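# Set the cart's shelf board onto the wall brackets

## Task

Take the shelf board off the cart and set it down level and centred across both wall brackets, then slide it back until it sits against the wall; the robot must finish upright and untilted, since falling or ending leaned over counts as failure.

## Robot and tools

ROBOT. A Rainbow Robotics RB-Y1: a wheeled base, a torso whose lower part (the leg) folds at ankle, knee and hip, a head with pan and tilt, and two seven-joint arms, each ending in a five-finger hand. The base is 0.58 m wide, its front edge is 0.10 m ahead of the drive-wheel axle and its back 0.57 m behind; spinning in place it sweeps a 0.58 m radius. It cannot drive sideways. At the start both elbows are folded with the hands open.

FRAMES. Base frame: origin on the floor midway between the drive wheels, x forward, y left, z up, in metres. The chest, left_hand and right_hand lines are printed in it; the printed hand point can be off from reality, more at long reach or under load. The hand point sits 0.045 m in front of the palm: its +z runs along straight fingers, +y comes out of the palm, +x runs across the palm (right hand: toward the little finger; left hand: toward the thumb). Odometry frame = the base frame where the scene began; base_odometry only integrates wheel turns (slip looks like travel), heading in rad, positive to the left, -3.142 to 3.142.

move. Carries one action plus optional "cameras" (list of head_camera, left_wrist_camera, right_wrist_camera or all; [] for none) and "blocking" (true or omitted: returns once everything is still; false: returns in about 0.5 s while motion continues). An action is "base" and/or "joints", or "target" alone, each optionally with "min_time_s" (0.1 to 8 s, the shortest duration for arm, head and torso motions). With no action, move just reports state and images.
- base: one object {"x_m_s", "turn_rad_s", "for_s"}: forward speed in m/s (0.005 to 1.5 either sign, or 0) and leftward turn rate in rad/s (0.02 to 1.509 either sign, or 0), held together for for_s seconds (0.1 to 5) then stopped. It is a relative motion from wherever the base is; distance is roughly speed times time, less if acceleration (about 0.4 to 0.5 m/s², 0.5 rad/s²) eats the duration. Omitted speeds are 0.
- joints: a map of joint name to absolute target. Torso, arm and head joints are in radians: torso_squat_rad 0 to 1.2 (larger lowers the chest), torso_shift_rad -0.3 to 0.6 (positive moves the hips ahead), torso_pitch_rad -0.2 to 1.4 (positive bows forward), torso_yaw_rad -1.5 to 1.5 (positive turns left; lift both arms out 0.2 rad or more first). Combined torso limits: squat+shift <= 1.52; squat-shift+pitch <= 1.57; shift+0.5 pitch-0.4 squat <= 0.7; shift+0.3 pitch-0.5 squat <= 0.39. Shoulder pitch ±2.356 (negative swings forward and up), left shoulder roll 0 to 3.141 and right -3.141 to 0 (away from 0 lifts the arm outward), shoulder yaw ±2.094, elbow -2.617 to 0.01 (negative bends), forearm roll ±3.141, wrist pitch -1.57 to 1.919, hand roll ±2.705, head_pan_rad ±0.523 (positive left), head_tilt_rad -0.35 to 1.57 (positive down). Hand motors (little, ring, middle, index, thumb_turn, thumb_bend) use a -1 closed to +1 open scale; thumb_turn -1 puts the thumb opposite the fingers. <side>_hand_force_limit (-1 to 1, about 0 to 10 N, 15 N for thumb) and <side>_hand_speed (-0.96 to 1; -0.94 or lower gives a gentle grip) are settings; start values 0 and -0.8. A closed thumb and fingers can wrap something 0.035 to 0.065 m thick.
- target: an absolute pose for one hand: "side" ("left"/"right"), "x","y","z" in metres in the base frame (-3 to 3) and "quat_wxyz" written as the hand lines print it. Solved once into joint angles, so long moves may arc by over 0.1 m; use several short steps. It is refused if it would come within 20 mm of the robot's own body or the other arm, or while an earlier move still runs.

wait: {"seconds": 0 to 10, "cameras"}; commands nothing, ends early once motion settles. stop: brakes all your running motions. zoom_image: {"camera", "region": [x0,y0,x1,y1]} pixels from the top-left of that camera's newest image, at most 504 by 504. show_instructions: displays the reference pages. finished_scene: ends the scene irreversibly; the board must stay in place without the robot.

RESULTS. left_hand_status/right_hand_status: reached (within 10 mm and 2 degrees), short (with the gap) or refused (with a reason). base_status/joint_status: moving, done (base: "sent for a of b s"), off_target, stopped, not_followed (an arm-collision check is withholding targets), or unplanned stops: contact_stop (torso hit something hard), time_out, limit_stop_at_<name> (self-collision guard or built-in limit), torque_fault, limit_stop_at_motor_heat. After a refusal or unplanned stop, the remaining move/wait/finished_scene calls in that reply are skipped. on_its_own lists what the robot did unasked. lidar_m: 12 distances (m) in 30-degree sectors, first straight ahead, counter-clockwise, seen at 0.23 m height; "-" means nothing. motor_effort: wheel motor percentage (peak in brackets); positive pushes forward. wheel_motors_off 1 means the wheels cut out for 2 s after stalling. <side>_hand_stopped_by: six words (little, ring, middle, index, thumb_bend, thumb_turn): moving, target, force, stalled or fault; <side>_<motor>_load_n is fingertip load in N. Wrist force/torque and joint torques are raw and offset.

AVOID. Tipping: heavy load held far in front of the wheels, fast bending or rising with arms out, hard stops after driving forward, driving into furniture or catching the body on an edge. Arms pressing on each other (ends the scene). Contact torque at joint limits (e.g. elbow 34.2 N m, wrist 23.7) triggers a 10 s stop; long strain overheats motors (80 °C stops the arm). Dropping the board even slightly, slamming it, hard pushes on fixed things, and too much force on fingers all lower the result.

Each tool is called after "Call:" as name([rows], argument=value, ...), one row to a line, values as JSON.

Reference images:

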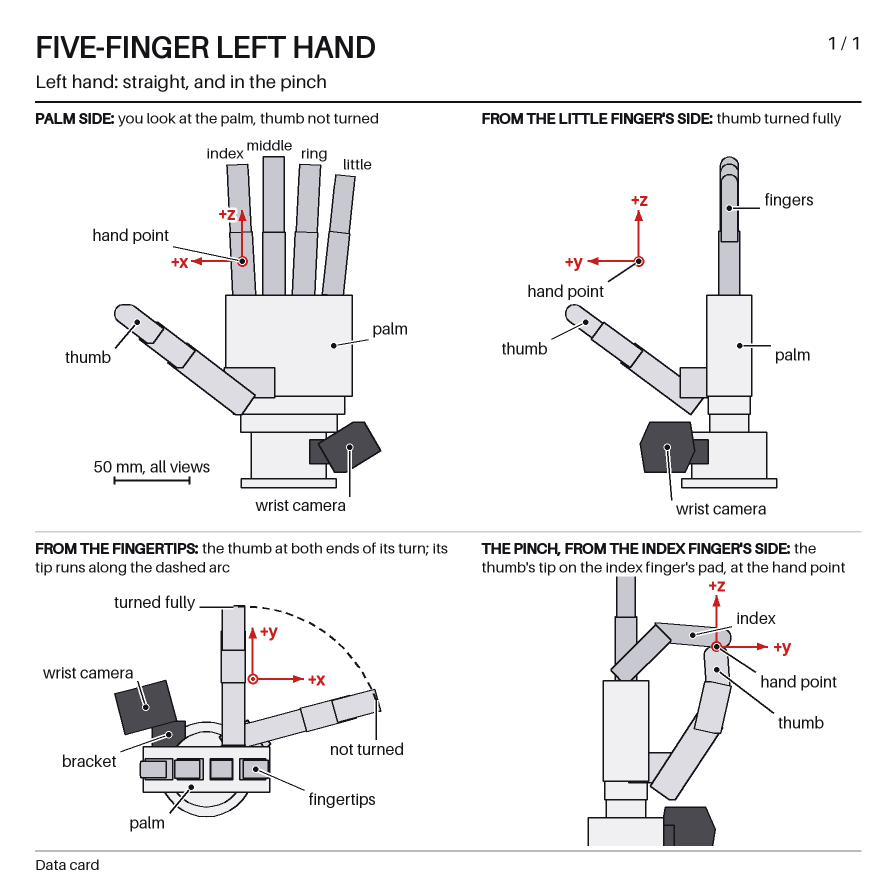

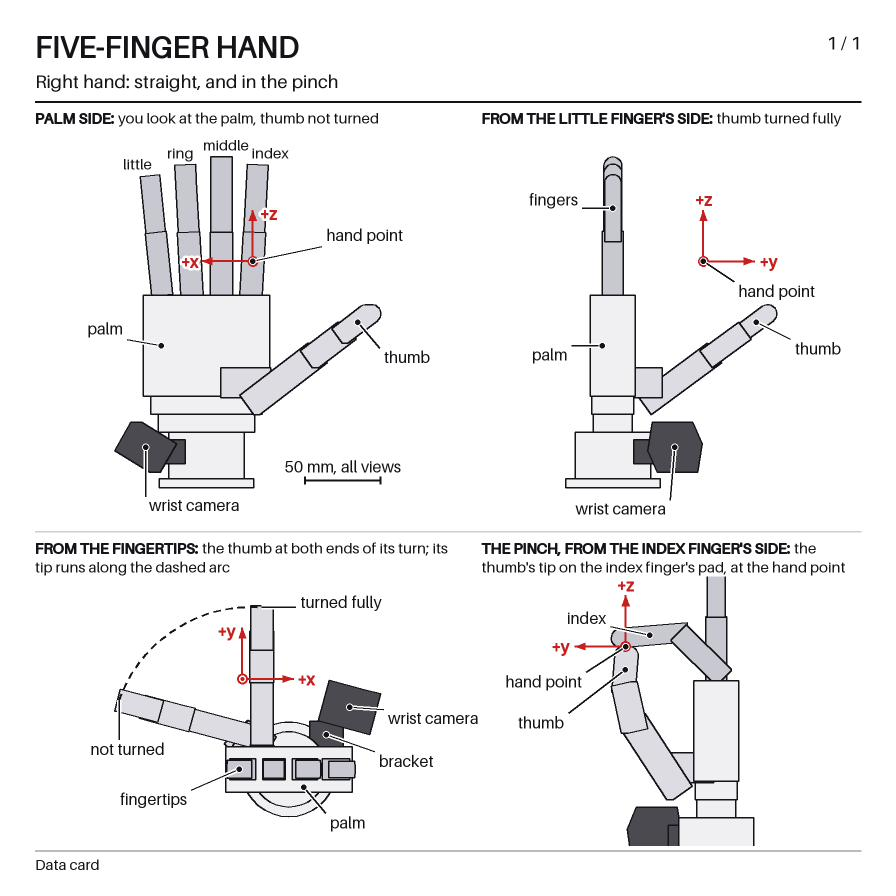

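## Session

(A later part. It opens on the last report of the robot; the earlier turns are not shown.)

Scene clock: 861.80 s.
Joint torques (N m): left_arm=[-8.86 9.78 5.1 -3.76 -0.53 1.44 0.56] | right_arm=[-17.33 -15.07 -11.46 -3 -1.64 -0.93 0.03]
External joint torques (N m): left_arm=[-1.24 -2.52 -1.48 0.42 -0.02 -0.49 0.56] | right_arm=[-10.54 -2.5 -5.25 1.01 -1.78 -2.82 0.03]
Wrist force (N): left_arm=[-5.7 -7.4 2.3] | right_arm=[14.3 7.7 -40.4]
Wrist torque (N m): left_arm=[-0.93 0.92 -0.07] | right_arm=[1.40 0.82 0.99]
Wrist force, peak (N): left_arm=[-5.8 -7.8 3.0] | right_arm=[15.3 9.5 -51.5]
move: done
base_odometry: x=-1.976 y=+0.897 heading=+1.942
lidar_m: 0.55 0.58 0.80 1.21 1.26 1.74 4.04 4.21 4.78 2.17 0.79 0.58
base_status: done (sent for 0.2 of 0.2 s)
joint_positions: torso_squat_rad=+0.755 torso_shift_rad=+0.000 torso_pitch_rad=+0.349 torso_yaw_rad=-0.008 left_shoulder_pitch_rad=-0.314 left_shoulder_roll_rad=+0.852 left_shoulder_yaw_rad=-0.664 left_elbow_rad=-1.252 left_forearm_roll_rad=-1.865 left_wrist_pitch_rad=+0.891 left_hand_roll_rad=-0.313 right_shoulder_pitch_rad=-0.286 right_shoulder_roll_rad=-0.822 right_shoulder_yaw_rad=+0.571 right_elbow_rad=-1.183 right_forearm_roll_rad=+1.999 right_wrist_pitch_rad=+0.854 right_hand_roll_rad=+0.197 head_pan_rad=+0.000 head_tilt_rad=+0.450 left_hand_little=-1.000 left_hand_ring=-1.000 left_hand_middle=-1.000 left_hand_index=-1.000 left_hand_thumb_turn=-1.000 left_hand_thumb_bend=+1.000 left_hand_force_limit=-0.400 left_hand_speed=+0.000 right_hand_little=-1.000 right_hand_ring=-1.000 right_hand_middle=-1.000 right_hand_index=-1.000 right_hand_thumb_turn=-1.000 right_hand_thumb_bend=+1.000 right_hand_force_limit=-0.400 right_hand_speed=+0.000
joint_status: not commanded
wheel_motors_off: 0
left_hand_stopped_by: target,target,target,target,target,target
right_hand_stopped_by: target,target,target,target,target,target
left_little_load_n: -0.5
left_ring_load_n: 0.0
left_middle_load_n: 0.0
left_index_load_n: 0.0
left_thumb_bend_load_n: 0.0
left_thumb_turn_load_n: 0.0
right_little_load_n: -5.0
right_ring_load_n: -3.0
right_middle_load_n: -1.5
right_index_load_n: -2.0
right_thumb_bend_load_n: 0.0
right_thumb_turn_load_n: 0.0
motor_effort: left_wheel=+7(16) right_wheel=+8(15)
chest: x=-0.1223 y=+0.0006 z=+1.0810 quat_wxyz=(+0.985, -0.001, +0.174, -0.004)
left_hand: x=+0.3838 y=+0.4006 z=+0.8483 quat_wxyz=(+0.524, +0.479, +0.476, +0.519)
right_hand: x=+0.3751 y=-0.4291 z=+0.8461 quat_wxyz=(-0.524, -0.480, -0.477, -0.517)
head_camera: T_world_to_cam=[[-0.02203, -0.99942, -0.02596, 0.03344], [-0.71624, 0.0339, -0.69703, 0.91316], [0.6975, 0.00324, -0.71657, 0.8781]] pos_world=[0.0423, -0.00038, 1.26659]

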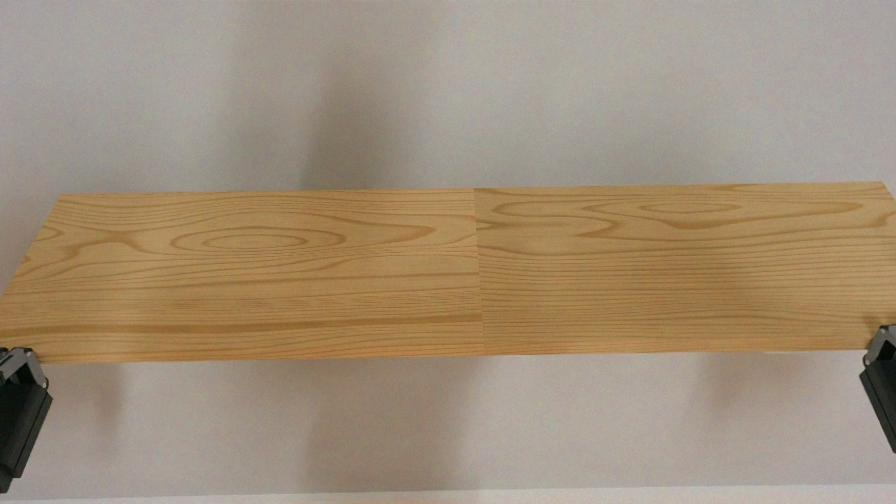

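Call:
move(base={"x_m_s": -0.01, "for_s": 0.2})

Call:
move(target={"side": "left", "x": 0.3884, "y": 0.4007, "z": 0.8480, "quat_wxyz": [0.524, 0.479, 0.476, 0.519]}, min_time_s=0.8, cameras=["head_camera"])

Scene clock: 867.73 s.
Joint torques (N m): left_arm=[-8.73 10.28 4.84 -3.49 -0.58 1.49 0.35] | right_arm=[-12.35 -14.82 -10.06 -3.35 -0.71 0.85 -0.1]
External joint torques (N m): left_arm=[-1.12 -2.03 -1.74 0.69 -0.07 -0.44 0.35] | right_arm=[-5.54 -2.24 -3.84 0.65 -0.85 -1.05 -0.09]
Wrist force (N): left_arm=[-6.1 -8.0 3.3] | right_arm=[8.8 1.1 -15.1]
Wrist torque (N m): left_arm=[-0.97 0.99 -0.07] | right_arm=[0.32 0.03 0.53]
Wrist force, peak (N): left_arm=[-6.0 -8.0 3.6] | right_arm=[14.3 7.5 -40.2]
move: done
base_odometry: x=-1.976 y=+0.895 heading=+1.942
lidar_m: 0.56 0.58 0.80 1.21 1.27 1.76 4.04 4.21 4.79 2.18 0.81 0.59
base_status: done (sent for 0.2 of 0.2 s)
joint_positions: torso_squat_rad=+0.755 torso_shift_rad=+0.000 torso_pitch_rad=+0.350 torso_yaw_rad=-0.008 left_shoulder_pitch_rad=-0.314 left_shoulder_roll_rad=+0.852 left_shoulder_yaw_rad=-0.664 left_elbow_rad=-1.252 left_forearm_roll_rad=-1.865 left_wrist_pitch_rad=+0.891 left_hand_roll_rad=-0.313 right_shoulder_pitch_rad=-0.287 right_shoulder_roll_rad=-0.822 right_shoulder_yaw_rad=+0.571 right_elbow_rad=-1.182 right_forearm_roll_rad=+1.998 right_wrist_pitch_rad=+0.854 right_hand_roll_rad=+0.197 head_pan_rad=+0.000 head_tilt_rad=+0.450 left_hand_little=-1.000 left_hand_ring=-1.000 left_hand_middle=-1.000 left_hand_index=-1.000 left_hand_thumb_turn=-1.000 left_hand_thumb_bend=+1.000 left_hand_force_limit=-0.400 left_hand_speed=+0.000 right_hand_little=-1.000 right_hand_ring=-1.000 right_hand_middle=-1.000 right_hand_index=-1.000 right_hand_thumb_turn=-1.000 right_hand_thumb_bend=+1.000 right_hand_force_limit=-0.400 right_hand_speed=+0.000
joint_status: not commanded
wheel_motors_off: 0
left_hand_stopped_by: target,target,target,target,target,target
right_hand_stopped_by: target,target,target,target,target,target
left_little_load_n: 0.0
left_ring_load_n: 0.0
left_middle_load_n: 0.0
left_index_load_n: 0.0
left_thumb_bend_load_n: 0.0
left_thumb_turn_load_n: 0.0
right_little_load_n: -2.5
right_ring_load_n: -1.0
right_middle_load_n: 0.0
right_index_load_n: -0.5
right_thumb_bend_load_n: -0.5
right_thumb_turn_load_n: 0.0
motor_effort: left_wheel=+7(8) right_wheel=+1(2)
chest: x=-0.1221 y=+0.0006 z=+1.0810 quat_wxyz=(+0.985, -0.001, +0.174, -0.004)
left_hand: x=+0.3839 y=+0.4006 z=+0.8482 quat_wxyz=(+0.524, +0.479, +0.476, +0.519)
right_hand: x=+0.3758 y=-0.4290 z=+0.8464 quat_wxyz=(-0.524, -0.480, -0.477, -0.517)
pictures: none

Scene clock: 868.87 s.
Joint torques (N m): left_arm=[-16.39 11.19 7.8 -1.02 1.26 -0.67 0.53] | right_arm=[-12.22 -14.88 -10.02 -3.89 -0.43 1.27 0]
External joint torques (N m): left_arm=[-8.57 -1.15 1.22 3.12 1.76 -2.61 0.52] | right_arm=[-5.4 -2.31 -3.8 0.12 -0.57 -0.62 0]
Wrist force (N): left_arm=[-11.1 1.0 -24.8] | right_arm=[7.5 -1.0 -12.8]
Wrist torque (N m): left_arm=[-0.03 -0.05 -0.54] | right_arm=[0.21 -0.08 0.39]
Wrist force, peak (N): left_arm=[-12.1 0.4 -25.4] | right_arm=[9.0 1.0 -15.0]
move: done
base_odometry: x=-1.976 y=+0.895 heading=+1.942
lidar_m: 0.56 0.59 0.80 1.21 1.27 1.75 4.04 4.22 4.78 2.18 0.80 0.58
base_status: not commanded
joint_positions: torso_squat_rad=+0.755 torso_shift_rad=+0.000 torso_pitch_rad=+0.349 torso_yaw_rad=-0.008 left_shoulder_pitch_rad=-0.326 left_shoulder_roll_rad=+0.848 left_shoulder_yaw_rad=-0.666 left_elbow_rad=-1.237 left_forearm_roll_rad=-1.867 left_wrist_pitch_rad=+0.886 left_hand_roll_rad=-0.306 right_shoulder_pitch_rad=-0.287 right_shoulder_roll_rad=-0.822 right_shoulder_yaw_rad=+0.571 right_elbow_rad=-1.182 right_forearm_roll_rad=+1.998 right_wrist_pitch_rad=+0.854 right_hand_roll_rad=+0.197 head_pan_rad=+0.000 head_tilt_rad=+0.450 left_hand_little=-1.000 left_hand_ring=-1.000 left_hand_middle=-1.000 left_hand_index=-1.000 left_hand_thumb_turn=-1.000 left_hand_thumb_bend=+1.000 left_hand_force_limit=-0.400 left_hand_speed=+0.000 right_hand_little=-1.000 right_hand_ring=-1.000 right_hand_middle=-1.000 right_hand_index=-1.000 right_hand_thumb_turn=-1.000 right_hand_thumb_bend=+1.000 right_hand_force_limit=-0.400 right_hand_speed=+0.000
joint_status: all done
wheel_motors_off: 0
left_hand_stopped_by: target,target,target,target,target,target
right_hand_stopped_by: target,target,target,target,target,target
left_little_load_n: -3.5
left_ring_load_n: -3.0
left_middle_load_n: -4.5
left_index_load_n: 0.0
left_thumb_bend_load_n: 0.0
left_thumb_turn_load_n: 0.0
right_little_load_n: -1.5
right_ring_load_n: -0.5
right_middle_load_n: 0.0
right_index_load_n: -0.5
right_thumb_bend_load_n: 0.0
right_thumb_turn_load_n: 0.0
motor_effort: left_wheel=+11(12) right_wheel=+1(2)
chest: x=-0.1222 y=+0.0006 z=+1.0810 quat_wxyz=(+0.985, -0.001, +0.174, -0.004)
left_hand: x=+0.3874 y=+0.4008 z=+0.8475 quat_wxyz=(+0.524, +0.479, +0.476, +0.519)
left_hand_status: reached (checked arc that bows 0 mm and turns the hand up to 0 deg, planned for 0.8 s): 1 mm and 0.1 deg off.
right_hand: x=+0.3759 y=-0.4289 z=+0.8464 quat_wxyz=(-0.524, -0.480, -0.477, -0.517)
head_camera: T_world_to_cam=[[-0.02168, -0.99943, -0.02604, 0.03352], [-0.71635, 0.0337, -0.69692, 0.9131], [0.6974, 0.00354, -0.71667, 0.87816]] pos_world=[0.0424, -0.00038, 1.26659]

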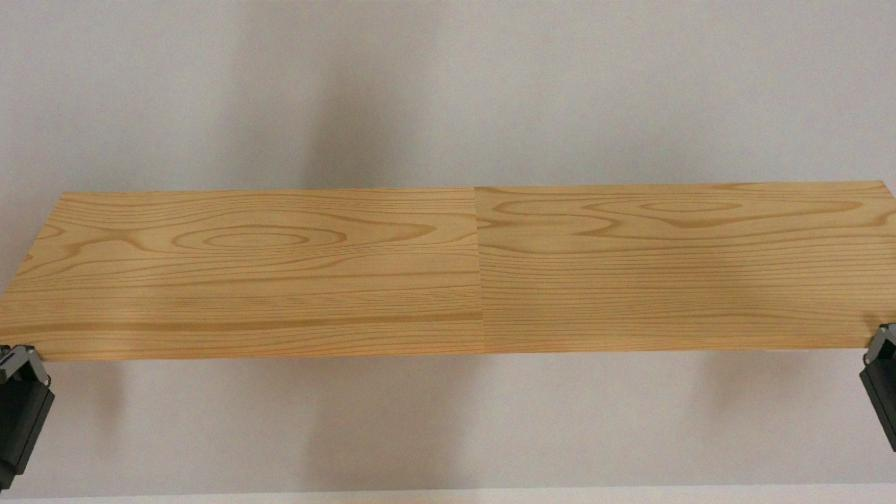

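Call:
move(base={"x_m_s": -0.02, "for_s": 1.5})

Call:
move(base={"x_m_s": -0.1, "for_s": 3.5}, joints={"head_tilt_rad": 0.35}, cameras=["head_camera"])

Scene clock: 874.03 s.
Joint torques (N m): left_arm=[-9.02 11.18 7.75 -3 -0.34 1.51 0.57] | right_arm=[-9.52 -14.5 -8.86 -4.18 0.04 2.06 -0.15]
External joint torques (N m): left_arm=[-1.19 -1.16 1.16 1.14 0.16 -0.43 0.56] | right_arm=[-2.7 -1.93 -2.64 -0.17 -0.1 0.16 -0.15]
Wrist force (N): left_arm=[-6.2 -7.9 3.4] | right_arm=[6.6 -3.5 -4.5]
Wrist torque (N m): left_arm=[-0.97 1.00 -0.06] | right_arm=[-0.17 -0.43 0.26]
Wrist force, peak (N): left_arm=[-11.3 1.4 -25.1] | right_arm=[7.4 -0.8 -13.1]
move: done
base_odometry: x=-1.965 y=+0.867 heading=+1.941
lidar_m: 0.59 0.62 0.85 1.21 1.27 1.75 4.01 4.18 4.78 2.32 0.85 0.61
base_status: done (sent for 1.5 of 1.5 s)
joint_positions: torso_squat_rad=+0.755 torso_shift_rad=+0.000 torso_pitch_rad=+0.350 torso_yaw_rad=-0.008 left_shoulder_pitch_rad=-0.328 left_shoulder_roll_rad=+0.848 left_shoulder_yaw_rad=-0.666 left_elbow_rad=-1.237 left_forearm_roll_rad=-1.866 left_wrist_pitch_rad=+0.886 left_hand_roll_rad=-0.306 right_shoulder_pitch_rad=-0.288 right_shoulder_roll_rad=-0.823 right_shoulder_yaw_rad=+0.570 right_elbow_rad=-1.182 right_forearm_roll_rad=+1.998 right_wrist_pitch_rad=+0.854 right_hand_roll_rad=+0.197 head_pan_rad=+0.000 head_tilt_rad=+0.450 left_hand_little=-1.000 left_hand_ring=-1.000 left_hand_middle=-1.000 left_hand_index=-1.000 left_hand_thumb_turn=-1.000 left_hand_thumb_bend=+1.000 left_hand_force_limit=-0.400 left_hand_speed=+0.000 right_hand_little=-1.000 right_hand_ring=-1.000 right_hand_middle=-1.000 right_hand_index=-1.000 right_hand_thumb_turn=-1.000 right_hand_thumb_bend=+1.000 right_hand_force_limit=-0.400 right_hand_speed=+0.000
joint_status: not commanded
wheel_motors_off: 0
left_hand_stopped_by: target,target,target,target,target,target
right_hand_stopped_by: target,target,target,target,target,target
left_little_load_n: 0.0
left_ring_load_n: 0.0
left_middle_load_n: 0.0
left_index_load_n: 0.0
left_thumb_bend_load_n: 0.0
left_thumb_turn_load_n: 0.0
right_little_load_n: 0.0
right_ring_load_n: 0.0
right_middle_load_n: 0.0
right_index_load_n: 0.0
right_thumb_bend_load_n: 0.0
right_thumb_turn_load_n: 0.0
motor_effort: left_wheel=-9(18) right_wheel=+7(13)
chest: x=-0.1219 y=+0.0006 z=+1.0810 quat_wxyz=(+0.985, -0.001, +0.174, -0.004)
left_hand: x=+0.3882 y=+0.4007 z=+0.8477 quat_wxyz=(+0.524, +0.479, +0.476, +0.519)
right_hand: x=+0.3763 y=-0.4290 z=+0.8464 quat_wxyz=(-0.524, -0.480, -0.477, -0.517)
pictures: none

Scene clock: 878.23 s.
Joint torques (N m): left_arm=[-8.38 11.37 7.41 -2.96 -0.15 1.5 0.54] | right_arm=[-8.94 -14.31 -8.52 -4.26 -0.01 2.12 -0.03]
External joint torques (N m): left_arm=[-0.54 -0.97 0.83 1.18 0.35 -0.43 0.53] | right_arm=[-2.12 -1.73 -2.31 -0.25 -0.14 0.22 -0.03]
Wrist force (N): left_arm=[-5.9 -8.0 3.2] | right_arm=[6.7 -3.4 -4.6]
Wrist torque (N m): left_arm=[-0.97 0.96 -0.07] | right_arm=[-0.14 -0.46 0.27]
Wrist force, peak (N): left_arm=[-6.3 -8.1 3.4] | right_arm=[7.1 -3.2 -4.7]
move: done
base_odometry: x=-1.838 y=+0.541 heading=+1.942
lidar_m: 0.94 0.98 1.26 1.21 1.27 1.75 3.66 3.82 4.78 3.31 1.33 0.97
base_status: done (sent for 3.5 of 3.5 s)
joint_positions: torso_squat_rad=+0.755 torso_shift_rad=+0.000 torso_pitch_rad=+0.350 torso_yaw_rad=-0.008 left_shoulder_pitch_rad=-0.328 left_shoulder_roll_rad=+0.848 left_shoulder_yaw_rad=-0.666 left_elbow_rad=-1.237 left_forearm_roll_rad=-1.866 left_wrist_pitch_rad=+0.886 left_hand_roll_rad=-0.306 right_shoulder_pitch_rad=-0.288 right_shoulder_roll_rad=-0.823 right_shoulder_yaw_rad=+0.570 right_elbow_rad=-1.182 right_forearm_roll_rad=+1.998 right_wrist_pitch_rad=+0.854 right_hand_roll_rad=+0.197 head_pan_rad=+0.000 head_tilt_rad=+0.350 left_hand_little=-1.000 left_hand_ring=-1.000 left_hand_middle=-1.000 left_hand_index=-1.000 left_hand_thumb_turn=-1.000 left_hand_thumb_bend=+1.000 left_hand_force_limit=-0.400 left_hand_speed=+0.000 right_hand_little=-1.000 right_hand_ring=-1.000 right_hand_middle=-1.000 right_hand_index=-1.000 right_hand_thumb_turn=-1.000 right_hand_thumb_bend=+1.000 right_hand_force_limit=-0.400 right_hand_speed=+0.000
joint_status: all done
wheel_motors_off: 0
left_hand_stopped_by: target,target,target,target,target,target
right_hand_stopped_by: target,target,target,target,target,target
left_little_load_n: 0.0
left_ring_load_n: 0.0
left_middle_load_n: 0.0
left_index_load_n: 0.0
left_thumb_bend_load_n: 0.0
left_thumb_turn_load_n: 0.0
right_little_load_n: 0.0
right_ring_load_n: 0.0
right_middle_load_n: 0.0
right_index_load_n: 0.0
right_thumb_bend_load_n: 0.0
right_thumb_turn_load_n: 0.0
motor_effort: left_wheel=+8(37) right_wheel=-4(16)
chest: x=-0.1220 y=+0.0006 z=+1.0810 quat_wxyz=(+0.985, -0.001, +0.174, -0.004)
left_hand: x=+0.3883 y=+0.4007 z=+0.8479 quat_wxyz=(+0.524, +0.479, +0.476, +0.519)
right_hand: x=+0.3764 y=-0.4290 z=+0.8466 quat_wxyz=(-0.524, -0.480, -0.477, -0.517)
head_camera: T_world_to_cam=[[-0.01869, -0.99945, -0.0274, 0.03541], [-0.64363, 0.033, -0.76462, 1.00115], [0.76511, 0.00334, -0.64389, 0.78822]] pos_world=[0.04196, -0.00028, 1.274]

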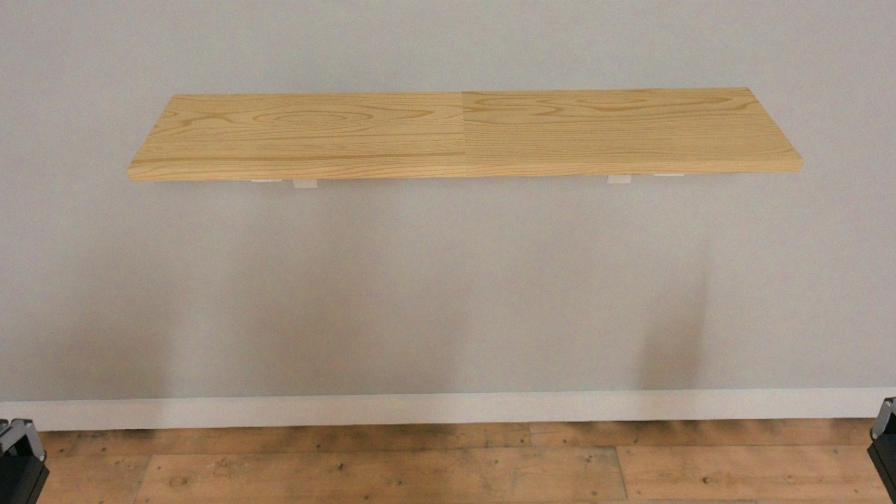

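Call:
zoom_image(camera="head_camera", region=[110, 60, 460, 210])

Call:
zoom_image(camera="head_camera", region=[460, 60, 820, 210])

Scaled by 1.440.

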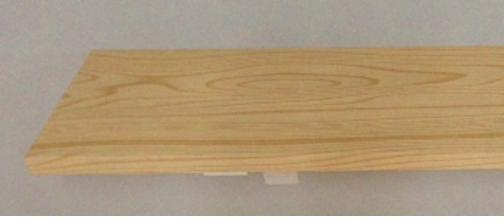

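Scaled by 1.400.

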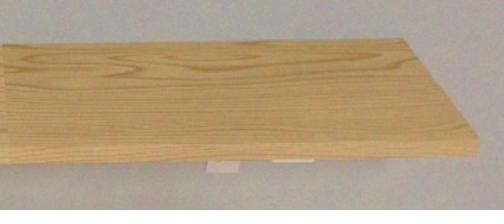

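Call:
finished_scene()

The scene is finished: the task was done.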